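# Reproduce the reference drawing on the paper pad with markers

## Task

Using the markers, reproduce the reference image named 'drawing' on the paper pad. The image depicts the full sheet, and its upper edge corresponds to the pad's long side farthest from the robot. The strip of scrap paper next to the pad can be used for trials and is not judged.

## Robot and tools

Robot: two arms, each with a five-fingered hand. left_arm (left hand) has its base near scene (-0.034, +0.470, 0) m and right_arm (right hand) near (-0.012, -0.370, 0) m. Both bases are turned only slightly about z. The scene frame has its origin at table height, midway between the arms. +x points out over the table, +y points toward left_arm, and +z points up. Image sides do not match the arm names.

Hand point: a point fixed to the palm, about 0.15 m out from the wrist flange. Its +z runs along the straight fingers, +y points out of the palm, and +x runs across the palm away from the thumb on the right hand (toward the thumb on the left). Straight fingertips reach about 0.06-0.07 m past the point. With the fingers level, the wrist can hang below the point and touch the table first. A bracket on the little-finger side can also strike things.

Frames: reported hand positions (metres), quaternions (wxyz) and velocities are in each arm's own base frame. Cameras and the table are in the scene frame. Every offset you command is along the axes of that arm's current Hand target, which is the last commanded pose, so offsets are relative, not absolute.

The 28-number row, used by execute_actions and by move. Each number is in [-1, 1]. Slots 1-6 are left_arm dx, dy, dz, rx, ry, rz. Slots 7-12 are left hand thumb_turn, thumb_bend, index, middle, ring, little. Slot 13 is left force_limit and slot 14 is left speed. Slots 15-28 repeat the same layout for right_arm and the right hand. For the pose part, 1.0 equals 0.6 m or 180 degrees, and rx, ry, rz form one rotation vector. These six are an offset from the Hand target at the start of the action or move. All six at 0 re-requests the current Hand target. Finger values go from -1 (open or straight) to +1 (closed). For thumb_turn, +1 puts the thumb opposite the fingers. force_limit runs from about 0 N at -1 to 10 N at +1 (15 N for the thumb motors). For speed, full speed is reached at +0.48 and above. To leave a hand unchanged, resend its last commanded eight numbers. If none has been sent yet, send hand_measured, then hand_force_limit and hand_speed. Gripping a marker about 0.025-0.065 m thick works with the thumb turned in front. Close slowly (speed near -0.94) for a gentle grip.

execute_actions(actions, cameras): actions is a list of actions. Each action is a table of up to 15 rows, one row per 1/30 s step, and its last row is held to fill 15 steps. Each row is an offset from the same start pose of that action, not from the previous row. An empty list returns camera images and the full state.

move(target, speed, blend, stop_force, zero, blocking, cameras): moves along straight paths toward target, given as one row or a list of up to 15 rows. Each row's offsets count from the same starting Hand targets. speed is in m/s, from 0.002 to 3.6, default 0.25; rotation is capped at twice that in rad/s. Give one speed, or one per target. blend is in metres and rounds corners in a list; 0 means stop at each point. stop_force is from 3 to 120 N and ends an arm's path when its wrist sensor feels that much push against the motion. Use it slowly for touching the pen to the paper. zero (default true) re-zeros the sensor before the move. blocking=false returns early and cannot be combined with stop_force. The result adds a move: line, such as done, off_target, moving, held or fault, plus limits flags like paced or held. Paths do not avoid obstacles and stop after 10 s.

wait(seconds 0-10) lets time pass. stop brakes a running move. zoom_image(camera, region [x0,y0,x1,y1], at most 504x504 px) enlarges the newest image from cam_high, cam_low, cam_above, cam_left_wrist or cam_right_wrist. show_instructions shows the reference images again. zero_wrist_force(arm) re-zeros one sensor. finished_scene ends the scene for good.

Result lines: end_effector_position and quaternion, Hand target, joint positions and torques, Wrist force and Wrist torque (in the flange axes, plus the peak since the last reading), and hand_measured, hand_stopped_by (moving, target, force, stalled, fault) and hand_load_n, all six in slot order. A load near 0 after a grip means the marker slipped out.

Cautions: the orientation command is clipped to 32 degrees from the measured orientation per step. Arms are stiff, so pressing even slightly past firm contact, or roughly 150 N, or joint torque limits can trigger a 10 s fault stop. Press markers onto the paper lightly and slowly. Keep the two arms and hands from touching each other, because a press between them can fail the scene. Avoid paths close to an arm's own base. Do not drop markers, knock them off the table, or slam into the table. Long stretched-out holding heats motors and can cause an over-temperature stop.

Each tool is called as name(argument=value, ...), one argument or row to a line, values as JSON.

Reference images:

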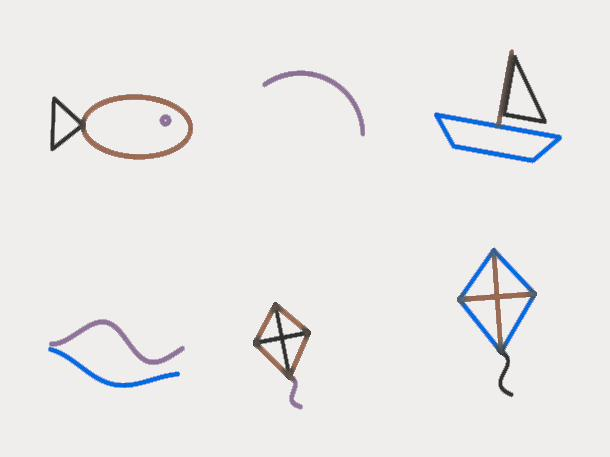

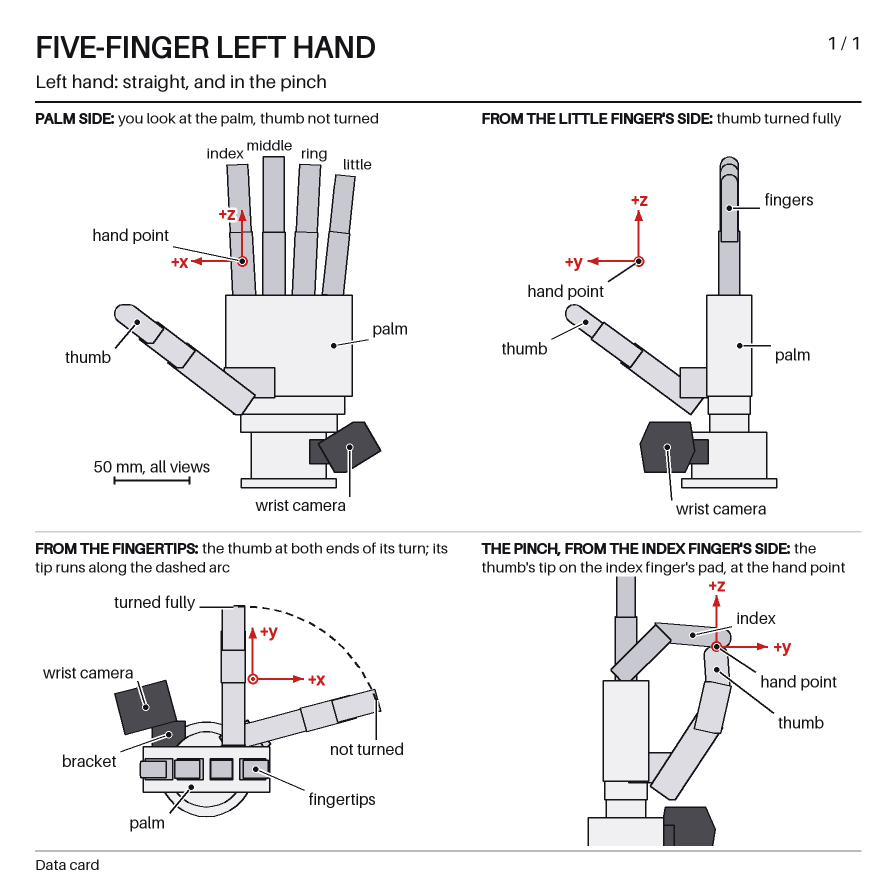

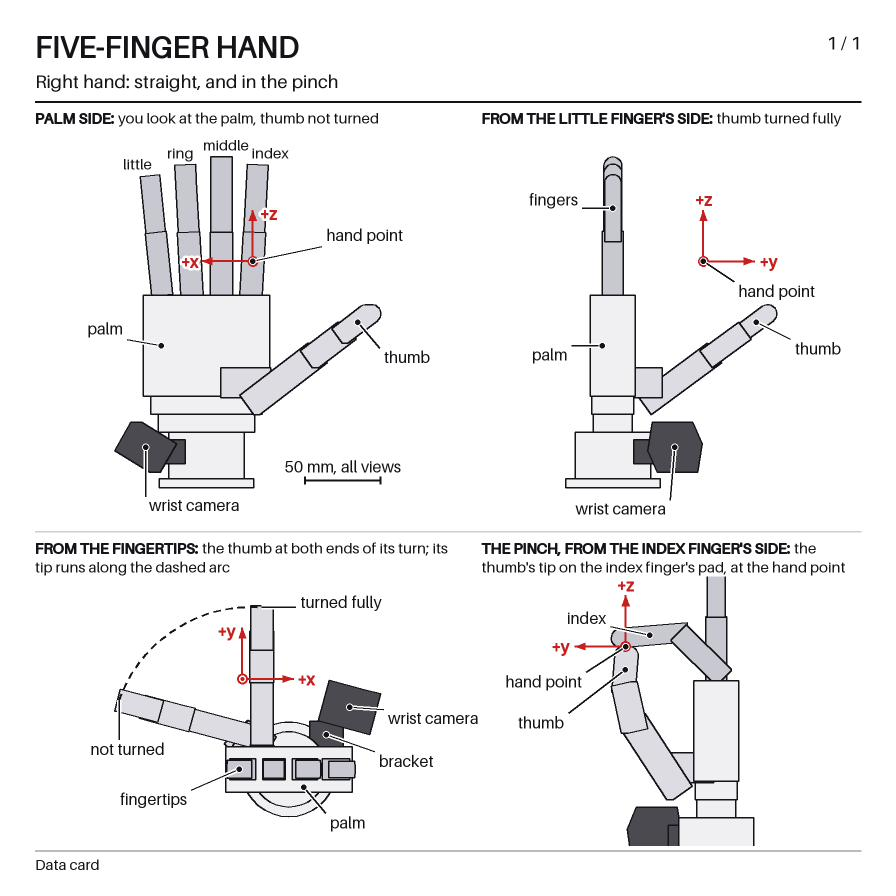

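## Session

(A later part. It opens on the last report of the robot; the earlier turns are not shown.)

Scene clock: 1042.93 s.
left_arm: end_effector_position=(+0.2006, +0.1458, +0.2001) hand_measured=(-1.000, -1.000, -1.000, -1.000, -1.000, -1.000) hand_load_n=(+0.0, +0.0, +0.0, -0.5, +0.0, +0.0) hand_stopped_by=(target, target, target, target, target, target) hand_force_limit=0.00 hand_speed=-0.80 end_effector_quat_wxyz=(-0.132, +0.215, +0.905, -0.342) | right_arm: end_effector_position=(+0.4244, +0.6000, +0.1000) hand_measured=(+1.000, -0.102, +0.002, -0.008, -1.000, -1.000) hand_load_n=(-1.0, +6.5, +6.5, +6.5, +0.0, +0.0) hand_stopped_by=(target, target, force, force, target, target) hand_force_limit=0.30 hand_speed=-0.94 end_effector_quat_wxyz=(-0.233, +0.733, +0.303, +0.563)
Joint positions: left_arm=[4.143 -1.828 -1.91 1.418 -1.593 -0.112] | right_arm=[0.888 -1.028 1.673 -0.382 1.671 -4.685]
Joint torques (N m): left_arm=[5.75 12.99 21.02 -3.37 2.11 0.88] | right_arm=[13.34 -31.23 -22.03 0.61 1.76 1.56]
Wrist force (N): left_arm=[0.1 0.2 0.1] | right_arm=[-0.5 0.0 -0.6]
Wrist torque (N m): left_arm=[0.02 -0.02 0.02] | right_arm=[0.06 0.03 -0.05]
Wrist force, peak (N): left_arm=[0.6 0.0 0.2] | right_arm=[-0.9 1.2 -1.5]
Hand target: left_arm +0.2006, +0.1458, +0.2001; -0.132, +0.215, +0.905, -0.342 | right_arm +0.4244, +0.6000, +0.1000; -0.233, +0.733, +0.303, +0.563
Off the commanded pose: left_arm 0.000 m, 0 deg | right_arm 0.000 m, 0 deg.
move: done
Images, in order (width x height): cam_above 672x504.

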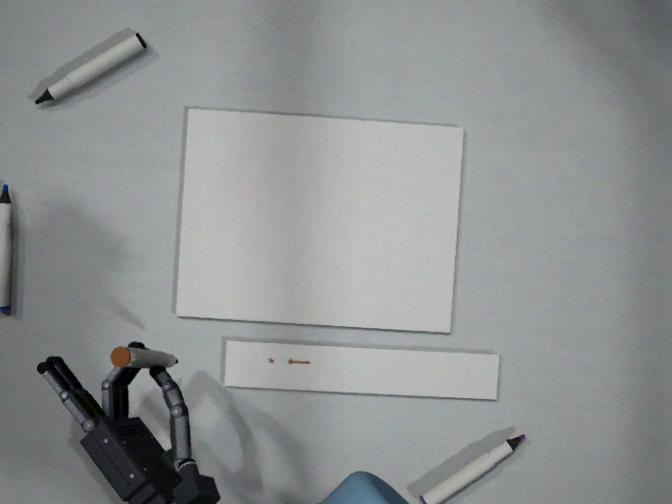

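move(
  target=[0,0,0,0,0,0,-1,-1,-1,-1,-1,-1,0,-0.8, -0.1318,0.3533,-0.3310,0,0,0,1,-0.1,0.35,0.35,-1,-1,0.3,-0.94],
  speed=0.2,
)

move(
  target=[0,0,0,0,0,0,-1,-1,-1,-1,-1,-1,0,-0.8, -0.0225,0,0.0060,0,0,0,1,-0.1,0.35,0.35,-1,-1,0.3,-0.94],
  speed=0.003,
  stop_force=3,
  cameras=["cam_above"],
)

Scene clock: 1122.27 s.
left_arm: end_effector_position=(+0.2006, +0.1458, +0.2001) hand_measured=(-1.000, -1.000, -1.000, -1.000, -1.000, -1.000) hand_load_n=(-0.5, +0.0, +0.0, +0.0, +0.0, +0.0) hand_stopped_by=(target, target, target, target, target, target) hand_force_limit=0.00 hand_speed=-0.80 end_effector_quat_wxyz=(-0.132, +0.215, +0.905, -0.342) | right_arm: end_effector_position=(+0.4238, +0.3001, +0.0750) hand_measured=(+1.000, -0.102, +0.002, -0.008, -1.000, -1.000) hand_load_n=(-1.0, +6.5, +6.5, +6.5, +0.0, +0.0) hand_stopped_by=(target, target, force, force, target, target) hand_force_limit=0.30 hand_speed=-0.94 end_effector_quat_wxyz=(-0.233, +0.733, +0.303, +0.563)
Joint positions: left_arm=[4.143 -1.828 -1.91 1.418 -1.593 -0.112] | right_arm=[0.191 -1.453 2.408 -0.643 1.001 -4.885]
Joint torques (N m): left_arm=[5.93 13.3 21.47 -3.41 2.13 0.67] | right_arm=[-13.15 -25.2 -5.07 0.98 -2.31 -1.15]
Wrist force (N): left_arm=[0.3 0.2 0.0] | right_arm=[-0.6 0.1 -0.4]
Wrist torque (N m): left_arm=[0.03 -0.05 0.02] | right_arm=[0.06 0.05 0.02]
Wrist force, peak (N): left_arm=[0.5 0.1 0.1] | right_arm=[-1.2 0.9 -1.1]
Hand target: left_arm +0.2006, +0.1458, +0.2001; -0.132, +0.215, +0.905, -0.342 | right_arm +0.4238, +0.3000, +0.0750; -0.233, +0.733, +0.303, +0.563
Off the commanded pose: left_arm 0.000 m, 0 deg | right_arm 0.000 m, 0 deg.
move: done

Scene clock: 1127.20 s.
left_arm: end_effector_position=(+0.2006, +0.1458, +0.2001) hand_measured=(-1.000, -1.000, -1.000, -1.000, -1.000, -1.000) hand_load_n=(+0.0, +0.0, +0.0, +0.0, +0.0, +0.0) hand_stopped_by=(target, target, target, target, target, target) hand_force_limit=0.00 hand_speed=-0.80 end_effector_quat_wxyz=(-0.132, +0.215, +0.905, -0.342) | right_arm: end_effector_position=(+0.4238, +0.3000, +0.0641) hand_measured=(+1.000, -0.102, +0.002, -0.008, -1.000, -1.000) hand_load_n=(-2.5, +6.5, +6.0, +6.5, +0.0, +0.0) hand_stopped_by=(target, target, force, force, target, target) hand_force_limit=0.30 hand_speed=-0.94 end_effector_quat_wxyz=(-0.233, +0.733, +0.303, +0.563)
Joint positions: left_arm=[4.143 -1.828 -1.91 1.418 -1.593 -0.112] | right_arm=[0.191 -1.422 2.418 -0.684 1 -4.885]
Joint torques (N m): left_arm=[5.29 14.02 20.48 -3.14 1.95 0.79] | right_arm=[-12.12 -24.28 -15.9 1.82 -1.65 -0.74]
Wrist force (N): left_arm=[0.2 0.0 0.1] | right_arm=[2.6 -0.1 -0.6]
Wrist torque (N m): left_arm=[-0.01 -0.03 0.02] | right_arm=[0.09 0.10 0.00]
Wrist force, peak (N): left_arm=[0.6 0.1 0.1] | right_arm=[3.4 -0.3 -0.7]
Hand target: left_arm +0.2006, +0.1458, +0.2001; -0.132, +0.215, +0.905, -0.342 | right_arm +0.4238, +0.3000, +0.0641; -0.233, +0.733, +0.303, +0.563 (not the last commanded pose)
Off the commanded pose: left_arm 0.000 m, 0 deg | right_arm 0.003 m, 0 deg.
move: contact (right_arm)
Images, in order (width x height): cam_above 672x504.

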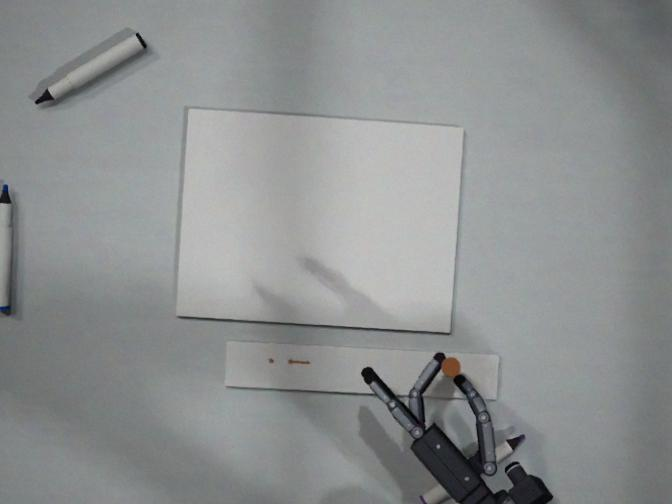

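move(
  target=[
    [0,0,0,0,0,0,-1,-1,-1,-1,-1,-1,0,-0.8, 0.0322,0,-0.0086,0,0,0,1,-0.1,0.35,0.35,-1,-1,0.3,-0.94],
    [0,0,0,0,0,0,-1,-1,-1,-1,-1,-1,0,-0.8, 0.1500,-0.3500,0.3260,0,0,0,1,-0.1,0.35,0.35,-1,-1,0.3,-0.94],
  ],
  speed=[0.08,0.25],
  blend=[0.01,0],
  cameras=["cam_above"],
)

zoom_image(
  camera="cam_above",
  region=[410, 335, 490, 395],
)

zoom_image(
  camera="cam_above",
  region=[250, 335, 330, 395],
)

Scene clock: 1137.13 s.
left_arm: end_effector_position=(+0.2006, +0.1458, +0.2001) hand_measured=(-1.000, -1.000, -1.000, -1.000, -1.000, -1.000) hand_load_n=(+0.0, +0.0, +0.0, +0.0, +0.0, +0.0) hand_stopped_by=(target, target, target, target, target, target) hand_force_limit=0.00 hand_speed=-0.80 end_effector_quat_wxyz=(-0.132, +0.215, +0.905, -0.342) | right_arm: end_effector_position=(+0.4257, +0.5985, +0.1005) hand_measured=(+1.000, -0.102, +0.002, -0.008, -1.000, -1.000) hand_load_n=(-1.0, +6.5, +6.5, +6.0, +0.0, +0.0) hand_stopped_by=(target, target, force, force, target, target) hand_force_limit=0.30 hand_speed=-0.94 end_effector_quat_wxyz=(-0.233, +0.733, +0.303, +0.563)
Joint positions: left_arm=[4.143 -1.828 -1.91 1.418 -1.593 -0.112] | right_arm=[0.884 -1.031 1.675 -0.382 1.667 -4.686]
Joint torques (N m): left_arm=[5.65 13.3 21.03 -3.1 1.94 0.57] | right_arm=[13 -31.52 -23.52 0.76 1.81 1.5]
Wrist force (N): left_arm=[0.1 0.0 0.0] | right_arm=[-0.5 0.0 -0.8]
Wrist torque (N m): left_arm=[0.01 -0.03 0.02] | right_arm=[0.08 0.03 -0.05]
Wrist force, peak (N): left_arm=[0.6 0.1 0.1] | right_arm=[2.8 0.1 -0.8]
Hand target: left_arm +0.2006, +0.1458, +0.2001; -0.132, +0.215, +0.905, -0.342 | right_arm +0.4257, +0.5986, +0.1005; -0.233, +0.733, +0.303, +0.563
Off the commanded pose: left_arm 0.000 m, 0 deg | right_arm 0.000 m, 0 deg.
move: done
Images, in order (width x height): cam_above 672x504.

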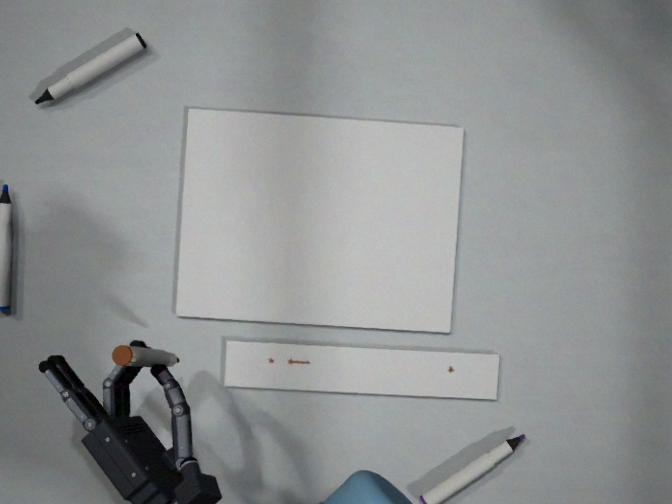

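Scaled by 6.300 from the camera's 672x504 image, which has a finer 960x720 frame.

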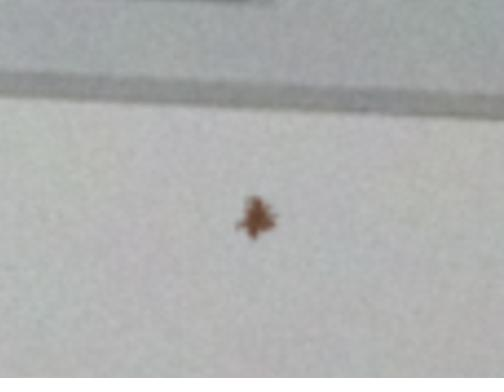

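Scaled by 6.300 from the camera's 672x504 image, which has a finer 960x720 frame.

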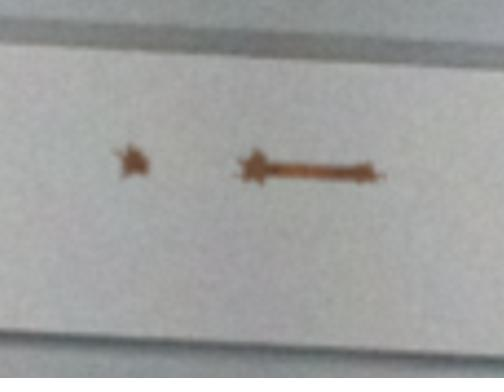

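move(
  target=[0,0,0,0,0,0,-1,-1,-1,-1,-1,-1,0,-0.8, -0.0203,0.2905,-0.0082,0,0,0,1,-0.1,0.35,0.35,-1,-1,0.3,-0.94],
  speed=0.2,
)

move(
  target=[0,0,0,0,0,0,-1,-1,-1,-1,-1,-1,0,-0.8, -0.0483,0,0.0129,0,0,0,1,-0.1,0.35,0.35,-1,-1,0.3,-0.94],
  speed=0.004,
  stop_force=3,
  cameras=["cam_above"],
)

Scene clock: 1191.60 s.
left_arm: end_effector_position=(+0.2006, +0.1458, +0.2001) hand_measured=(-1.000, -1.000, -1.000, -1.000, -1.000, -1.000) hand_load_n=(+0.0, +0.0, +0.0, +0.0, +0.0, +0.0) hand_stopped_by=(target, target, target, target, target, target) hand_force_limit=0.00 hand_speed=-0.80 end_effector_quat_wxyz=(-0.132, +0.215, +0.905, -0.342) | right_arm: end_effector_position=(+0.5432, +0.4697, +0.0900) hand_measured=(+1.000, -0.102, +0.002, -0.008, -1.000, -1.000) hand_load_n=(-1.0, +6.5, +6.5, +6.5, +0.0, +0.0) hand_stopped_by=(target, target, force, force, target, target) hand_force_limit=0.30 hand_speed=-0.94 end_effector_quat_wxyz=(-0.233, +0.733, +0.303, +0.563)
Joint positions: left_arm=[4.143 -1.828 -1.91 1.418 -1.593 -0.112] | right_arm=[0.523 -1.092 1.813 -0.451 1.319 -4.781]
Joint torques (N m): left_arm=[5.06 13.56 19.87 -3.1 1.88 0.58] | right_arm=[-13.81 -28.13 -8.36 -2.52 -2.37 -1.32]
Wrist force (N): left_arm=[0.2 0.2 0.0] | right_arm=[-1.0 0.3 -0.7]
Wrist torque (N m): left_arm=[0.03 -0.04 0.02] | right_arm=[0.10 0.13 0.01]
Wrist force, peak (N): left_arm=[0.7 -0.1 -0.3] | right_arm=[-0.9 1.6 -0.9]
Hand target: left_arm +0.2006, +0.1458, +0.2001; -0.132, +0.215, +0.905, -0.342 | right_arm +0.5432, +0.4696, +0.0900; -0.233, +0.733, +0.303, +0.563
Off the commanded pose: left_arm 0.000 m, 0 deg | right_arm 0.000 m, 0 deg.
move: done

Scene clock: 1199.27 s.
left_arm: end_effector_position=(+0.2006, +0.1458, +0.2001) hand_measured=(-1.000, -1.000, -1.000, -1.000, -1.000, -1.000) hand_load_n=(+0.0, +0.0, +0.0, +0.0, +0.0, +0.0) hand_stopped_by=(target, target, target, target, target, target) hand_force_limit=0.00 hand_speed=-0.80 end_effector_quat_wxyz=(-0.132, +0.215, +0.905, -0.342) | right_arm: end_effector_position=(+0.5433, +0.4696, +0.0649) hand_measured=(+1.000, -0.102, +0.002, -0.008, -1.000, -1.000) hand_load_n=(-2.5, +6.5, +6.0, +6.5, +0.0, +0.0) hand_stopped_by=(target, target, force, force, target, target) hand_force_limit=0.30 hand_speed=-0.94 end_effector_quat_wxyz=(-0.233, +0.733, +0.303, +0.563)
Joint positions: left_arm=[4.143 -1.828 -1.91 1.418 -1.593 -0.112] | right_arm=[0.523 -1.05 1.829 -0.509 1.318 -4.781]
Joint torques (N m): left_arm=[5.49 13.39 19.77 -3.1 1.99 0.6] | right_arm=[-12.7 -41.73 -19.26 1.53 -1.8 -0.79]
Wrist force (N): left_arm=[0.1 0.1 0.1] | right_arm=[2.8 -0.1 -0.8]
Wrist torque (N m): left_arm=[0.01 -0.02 0.02] | right_arm=[0.07 0.11 0.03]
Wrist force, peak (N): left_arm=[0.6 0.1 0.2] | right_arm=[3.7 -0.1 -0.6]
Hand target: left_arm +0.2006, +0.1458, +0.2001; -0.132, +0.215, +0.905, -0.342 | right_arm +0.5433, +0.4696, +0.0649; -0.233, +0.733, +0.303, +0.563 (not the last commanded pose)
Off the commanded pose: left_arm 0.000 m, 0 deg | right_arm 0.005 m, 0 deg.
move: contact (right_arm)
Images, in order (width x height): cam_above 672x504.

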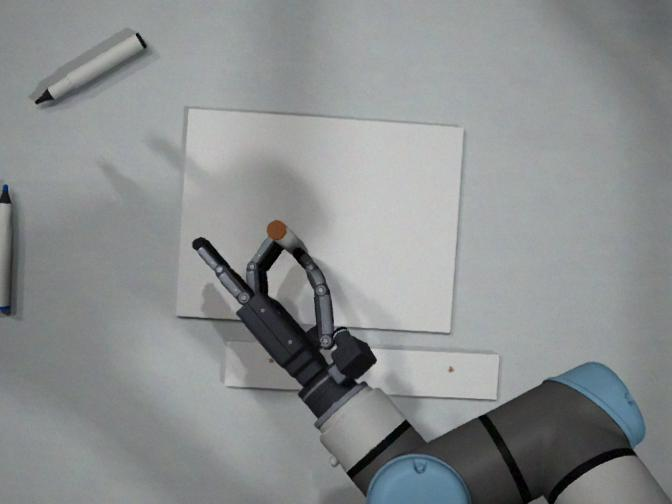

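execute_actions(
  actions=[],
  cameras=["cam_above"],
)

Scene clock: 1231.03 s.
left_arm: end_effector_position=(+0.2006, +0.1458, +0.2001) hand_measured=(-1.000, -1.000, -1.000, -1.000, -1.000, -1.000) hand_load_n=(+0.0, +0.0, +0.0, +0.0, +0.0, +0.0) hand_stopped_by=(target, target, target, target, target, target) hand_force_limit=0.00 hand_speed=-0.80 end_effector_quat_wxyz=(-0.132, +0.215, +0.905, -0.342) | right_arm: end_effector_position=(+0.5433, +0.4696, +0.0649) hand_measured=(+1.000, -0.102, +0.002, -0.008, -1.000, -1.000) hand_load_n=(-2.5, +6.5, +6.0, +6.5, +0.0, -0.5) hand_stopped_by=(target, target, force, force, target, target) hand_force_limit=0.30 hand_speed=-0.94 end_effector_quat_wxyz=(-0.233, +0.733, +0.303, +0.563)
Joint positions: left_arm=[4.143 -1.828 -1.91 1.418 -1.593 -0.112] | right_arm=[0.523 -1.05 1.829 -0.509 1.318 -4.781]
Joint velocities: within noise
Joint torques (N m): left_arm=[5.53 13.82 19.51 -2.54 1.86 0.28] | right_arm=[-11.6 -41.6 -18.77 -1.3 1.34 1.21]
Wrist force (N): left_arm=[0.4 0.2 0.0] | right_arm=[2.7 -0.1 -1.0]
Wrist torque (N m): left_arm=[0.03 -0.07 0.03] | right_arm=[0.09 0.12 0.02]
Wrist force, peak (N): left_arm=[0.7 0.2 0.1] | right_arm=[3.0 0.0 -1.0]
Hand target: left_arm +0.2006, +0.1458, +0.2001; -0.132, +0.215, +0.905, -0.342 | right_arm +0.5433, +0.4696, +0.0649; -0.233, +0.733, +0.303, +0.563 (not the last commanded pose)
Off the commanded pose: left_arm 0.000 m, 0 deg | right_arm 0.005 m, 0 deg.
Images, in order (width x height): cam_above 672x504.

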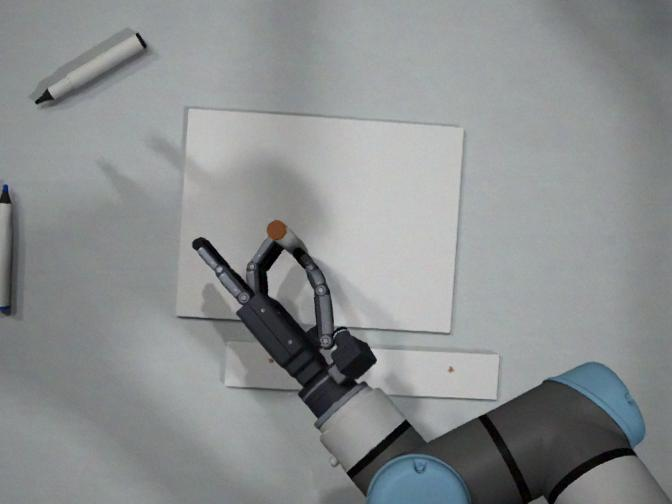

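move(
  target=[
    [0,0,0,0,0,0,-1,-1,-1,-1,-1,-1,0,-0.8,0.000805,0,-0.000216,0,0,0,1,-0.1,0.35,0.35,-1,-1,0.3,-0.94],
    [0,0,0,0,0,0,-1,-1,-1,-1,-1,-1,0,-0.8,-0.008493,0.002590,-0.034916,0,0,0,1,-0.1,0.35,0.35,-1,-1,0.3,-0.94],
  ],
  speed=0.03,
)

Scene clock: 1255.67 s.
left_arm: end_effector_position=(+0.2006, +0.1458, +0.2001) hand_measured=(-1.000, -1.000, -1.000, -1.000, -1.000, -1.000) hand_load_n=(+0.0, +0.5, +0.0, +0.0, +0.0, +0.0) hand_stopped_by=(target, target, target, target, target, target) hand_force_limit=0.00 hand_speed=-0.80 end_effector_quat_wxyz=(-0.132, +0.215, +0.905, -0.342) | right_arm: end_effector_position=(+0.5291, +0.4534, +0.0654) hand_measured=(+1.000, -0.102, +0.002, -0.008, -1.000, -1.000) hand_load_n=(-1.5, +6.5, +6.0, +6.5, +0.0, +0.0) hand_stopped_by=(target, target, force, force, target, target) hand_force_limit=0.30 hand_speed=-0.94 end_effector_quat_wxyz=(-0.233, +0.733, +0.303, +0.563)
Joint positions: left_arm=[4.143 -1.828 -1.91 1.418 -1.593 -0.112] | right_arm=[0.507 -1.089 1.896 -0.536 1.303 -4.786]
Joint torques (N m): left_arm=[4.54 13.04 19.27 -2.46 1.61 0.13] | right_arm=[-13.89 -42.23 -7.36 -2.82 -2.2 -1.26]
Wrist force (N): left_arm=[0.5 0.1 0.2] | right_arm=[-0.3 0.2 -0.9]
Wrist torque (N m): left_arm=[0.01 -0.07 0.04] | right_arm=[0.10 0.14 0.01]
Wrist force, peak (N): left_arm=[0.7 0.3 0.0] | right_arm=[3.0 0.0 -1.2]
Hand target: left_arm +0.2006, +0.1458, +0.2001; -0.132, +0.215, +0.905, -0.342 | right_arm +0.5291, +0.4533, +0.0654; -0.233, +0.733, +0.303, +0.563
Off the commanded pose: left_arm 0.000 m, 0 deg | right_arm 0.000 m, 0 deg.
move: done

move(
  target=[0,0,0,0,0,0,-1,-1,-1,-1,-1,-1,0,-0.8,-0.003913,-0.037811,-0.014410,0,0,0,1,-0.1,0.35,0.35,-1,-1,0.3,-0.94],
  speed=0.03,
)

Scene clock: 1262.20 s.
left_arm: end_effector_position=(+0.2006, +0.1458, +0.2001) hand_measured=(-1.000, -1.000, -1.000, -1.000, -1.000, -1.000) hand_load_n=(-0.5, +0.0, +0.0, +0.0, +0.0, +0.0) hand_stopped_by=(target, target, target, target, target, target) hand_force_limit=0.00 hand_speed=-0.80 end_effector_quat_wxyz=(-0.132, +0.215, +0.905, -0.342) | right_arm: end_effector_position=(+0.5069, +0.4630, +0.0653) hand_measured=(+1.000, -0.102, +0.002, -0.008, -1.000, -1.000) hand_load_n=(-1.5, +6.5, +6.5, +6.5, +0.0, +0.0) hand_stopped_by=(target, target, force, force, target, target) hand_force_limit=0.30 hand_speed=-0.94 end_effector_quat_wxyz=(-0.233, +0.733, +0.303, +0.563)
Joint positions: left_arm=[4.143 -1.828 -1.91 1.418 -1.593 -0.112] | right_arm=[0.552 -1.104 1.922 -0.549 1.346 -4.773]
Joint torques (N m): left_arm=[4.85 14.09 18.43 -2.26 1.53 0.16] | right_arm=[12.37 -40.84 -7.69 -2.75 1.73 1.68]
Wrist force (N): left_arm=[0.5 0.0 0.0] | right_arm=[-0.4 0.4 -1.1]
Wrist torque (N m): left_arm=[0.00 -0.09 0.04] | right_arm=[0.11 0.12 -0.06]
Wrist force, peak (N): left_arm=[0.7 0.1 0.0] | right_arm=[-0.4 0.5 -1.2]
Hand target: left_arm +0.2006, +0.1458, +0.2001; -0.132, +0.215, +0.905, -0.342 | right_arm +0.5067, +0.4630, +0.0653; -0.233, +0.733, +0.303, +0.563
Off the commanded pose: left_arm 0.000 m, 0 deg | right_arm 0.000 m, 0 deg.
move: done

move(
  target=[
    [0,0,0,0,0,0,-1,-1,-1,-1,-1,-1,0,-0.8,0.010607,-0.000191,0.039201,0,0,0,1,-0.1,0.35,0.35,-1,-1,0.3,-0.94],
    [0,0,0,0,0,0,-1,-1,-1,-1,-1,-1,0,-0.8,0.013323,0.035220,0.049080,0,0,0,1,-0.1,0.35,0.35,-1,-1,0.3,-0.94],
  ],
  speed=0.03,
)

Scene clock: 1282.57 s.
left_arm: end_effector_position=(+0.2006, +0.1458, +0.2001) hand_measured=(-1.000, -1.000, -1.000, -1.000, -1.000, -1.000) hand_load_n=(+0.0, +0.0, +0.0, +0.0, +0.0, +0.0) hand_stopped_by=(target, target, target, target, target, target) hand_force_limit=0.00 hand_speed=-0.80 end_effector_quat_wxyz=(-0.132, +0.215, +0.905, -0.342) | right_arm: end_effector_position=(+0.5431, +0.4697, +0.0654) hand_measured=(+1.000, -0.102, +0.002, -0.008, -1.000, -1.000) hand_load_n=(-1.5, +6.5, +6.5, +6.5, +0.0, +0.0) hand_stopped_by=(target, target, force, force, target, target) hand_force_limit=0.30 hand_speed=-0.94 end_effector_quat_wxyz=(-0.233, +0.733, +0.303, +0.563)
Joint positions: left_arm=[4.143 -1.828 -1.91 1.418 -1.593 -0.112] | right_arm=[0.523 -1.051 1.829 -0.508 1.319 -4.781]
Joint torques (N m): left_arm=[3.67 12.28 18.24 -2.02 1.57 0.26] | right_arm=[-13.44 -28.84 -20.75 0.75 -2.02 -1.21]
Wrist force (N): left_arm=[0.6 0.1 0.0] | right_arm=[-0.4 0.0 -1.2]
Wrist torque (N m): left_arm=[0.02 -0.10 0.04] | right_arm=[0.09 0.09 0.03]
Wrist force, peak (N): left_arm=[0.8 0.2 0.0] | right_arm=[-0.8 0.2 -1.3]
Hand target: left_arm +0.2006, +0.1458, +0.2001; -0.132, +0.215, +0.905, -0.342 | right_arm +0.5433, +0.4696, +0.0654; -0.233, +0.733, +0.303, +0.563
Off the commanded pose: left_arm 0.000 m, 0 deg | right_arm 0.000 m, 0 deg.
move: done

move(
  target=[
    [0,0,0,0,0,0,-1,-1,-1,-1,-1,-1,0,-0.8,0.048295,0,-0.01294,0,0,0,1,-0.1,0.35,0.35,-1,-1,0.3,-0.94],
    [0,0,0,0,0,0,-1,-1,-1,-1,-1,-1,0,-0.8,0.02033,-0.17678,-0.31047,0,0,0,1,-0.1,0.35,0.35,-1,-1,0.3,-0.94],
  ],
  speed=[0.1,0.25],
  blend=0.01,
  cameras=["cam_above"],
)

zoom_image(
  camera="cam_above",
  region=[176, 100, 476, 410],
)

Scene clock: 1290.90 s.
left_arm: end_effector_position=(+0.2006, +0.1458, +0.2001) hand_measured=(-1.000, -1.000, -1.000, -1.000, -1.000, -1.000) hand_load_n=(+0.0, +0.0, +0.0, +0.0, +0.0, +0.0) hand_stopped_by=(target, target, target, target, target, target) hand_force_limit=0.00 hand_speed=-0.80 end_effector_quat_wxyz=(-0.132, +0.215, +0.905, -0.342) | right_arm: end_effector_position=(+0.3433, +0.4198, +0.1254) hand_measured=(+1.000, -0.102, +0.002, -0.008, -1.000, -1.000) hand_load_n=(-1.0, +6.5, +6.5, +6.5, +0.0, +0.0) hand_stopped_by=(target, target, force, force, target, target) hand_force_limit=0.30 hand_speed=-0.94 end_effector_quat_wxyz=(-0.233, +0.733, +0.303, +0.563)
Joint positions: left_arm=[4.143 -1.828 -1.91 1.418 -1.593 -0.112] | right_arm=[0.723 -1.478 2.236 -0.496 1.512 -4.728]
Joint torques (N m): left_arm=[4.35 13.48 18.53 -1.87 1.1 -0.09] | right_arm=[11.98 -27.19 -8.59 0.76 1.76 1.46]
Wrist force (N): left_arm=[0.4 0.0 0.1] | right_arm=[-0.7 0.2 -0.9]
Wrist torque (N m): left_arm=[0.00 -0.07 0.03] | right_arm=[0.11 0.06 -0.04]
Wrist force, peak (N): left_arm=[0.7 0.1 0.1] | right_arm=[-1.0 -0.6 -2.0]
Hand target: left_arm +0.2006, +0.1458, +0.2001; -0.132, +0.215, +0.905, -0.342 | right_arm +0.3432, +0.4198, +0.1254; -0.233, +0.733, +0.303, +0.563
Off the commanded pose: left_arm 0.000 m, 0 deg | right_arm 0.000 m, 0 deg.
move: done
Images, in order (width x height): cam_above 672x504.

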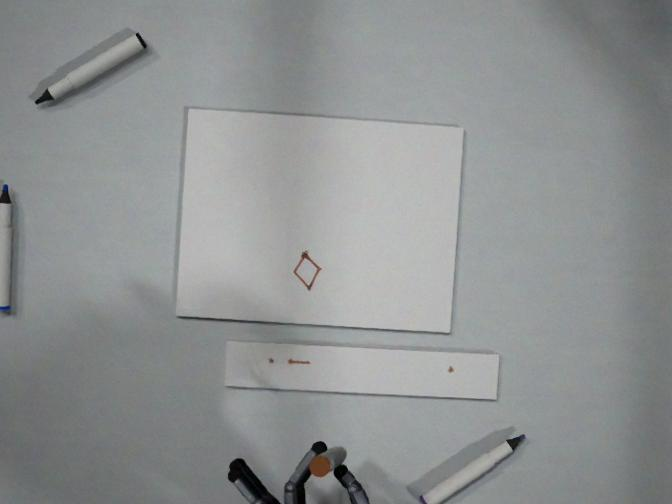

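Scaled by 1.626 from the camera's 672x504 image, which has a finer 960x720 frame.

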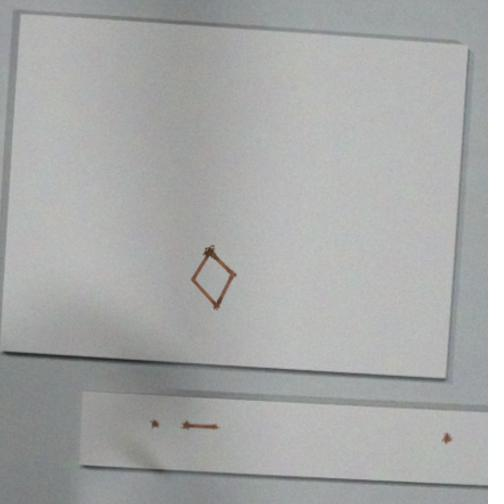

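zoom_image(
  camera="cam_above",
  region=[280, 240, 336, 296],
)

zoom_image(
  camera="cam_above",
  region=[170, 100, 320, 250],
)

Scaled by 9.000 from the camera's 672x504 image, which has a finer 960x720 frame.

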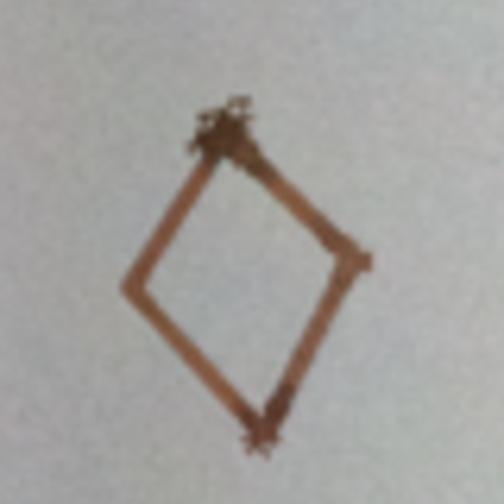

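Scaled by 3.360 from the camera's 672x504 image, which has a finer 960x720 frame.

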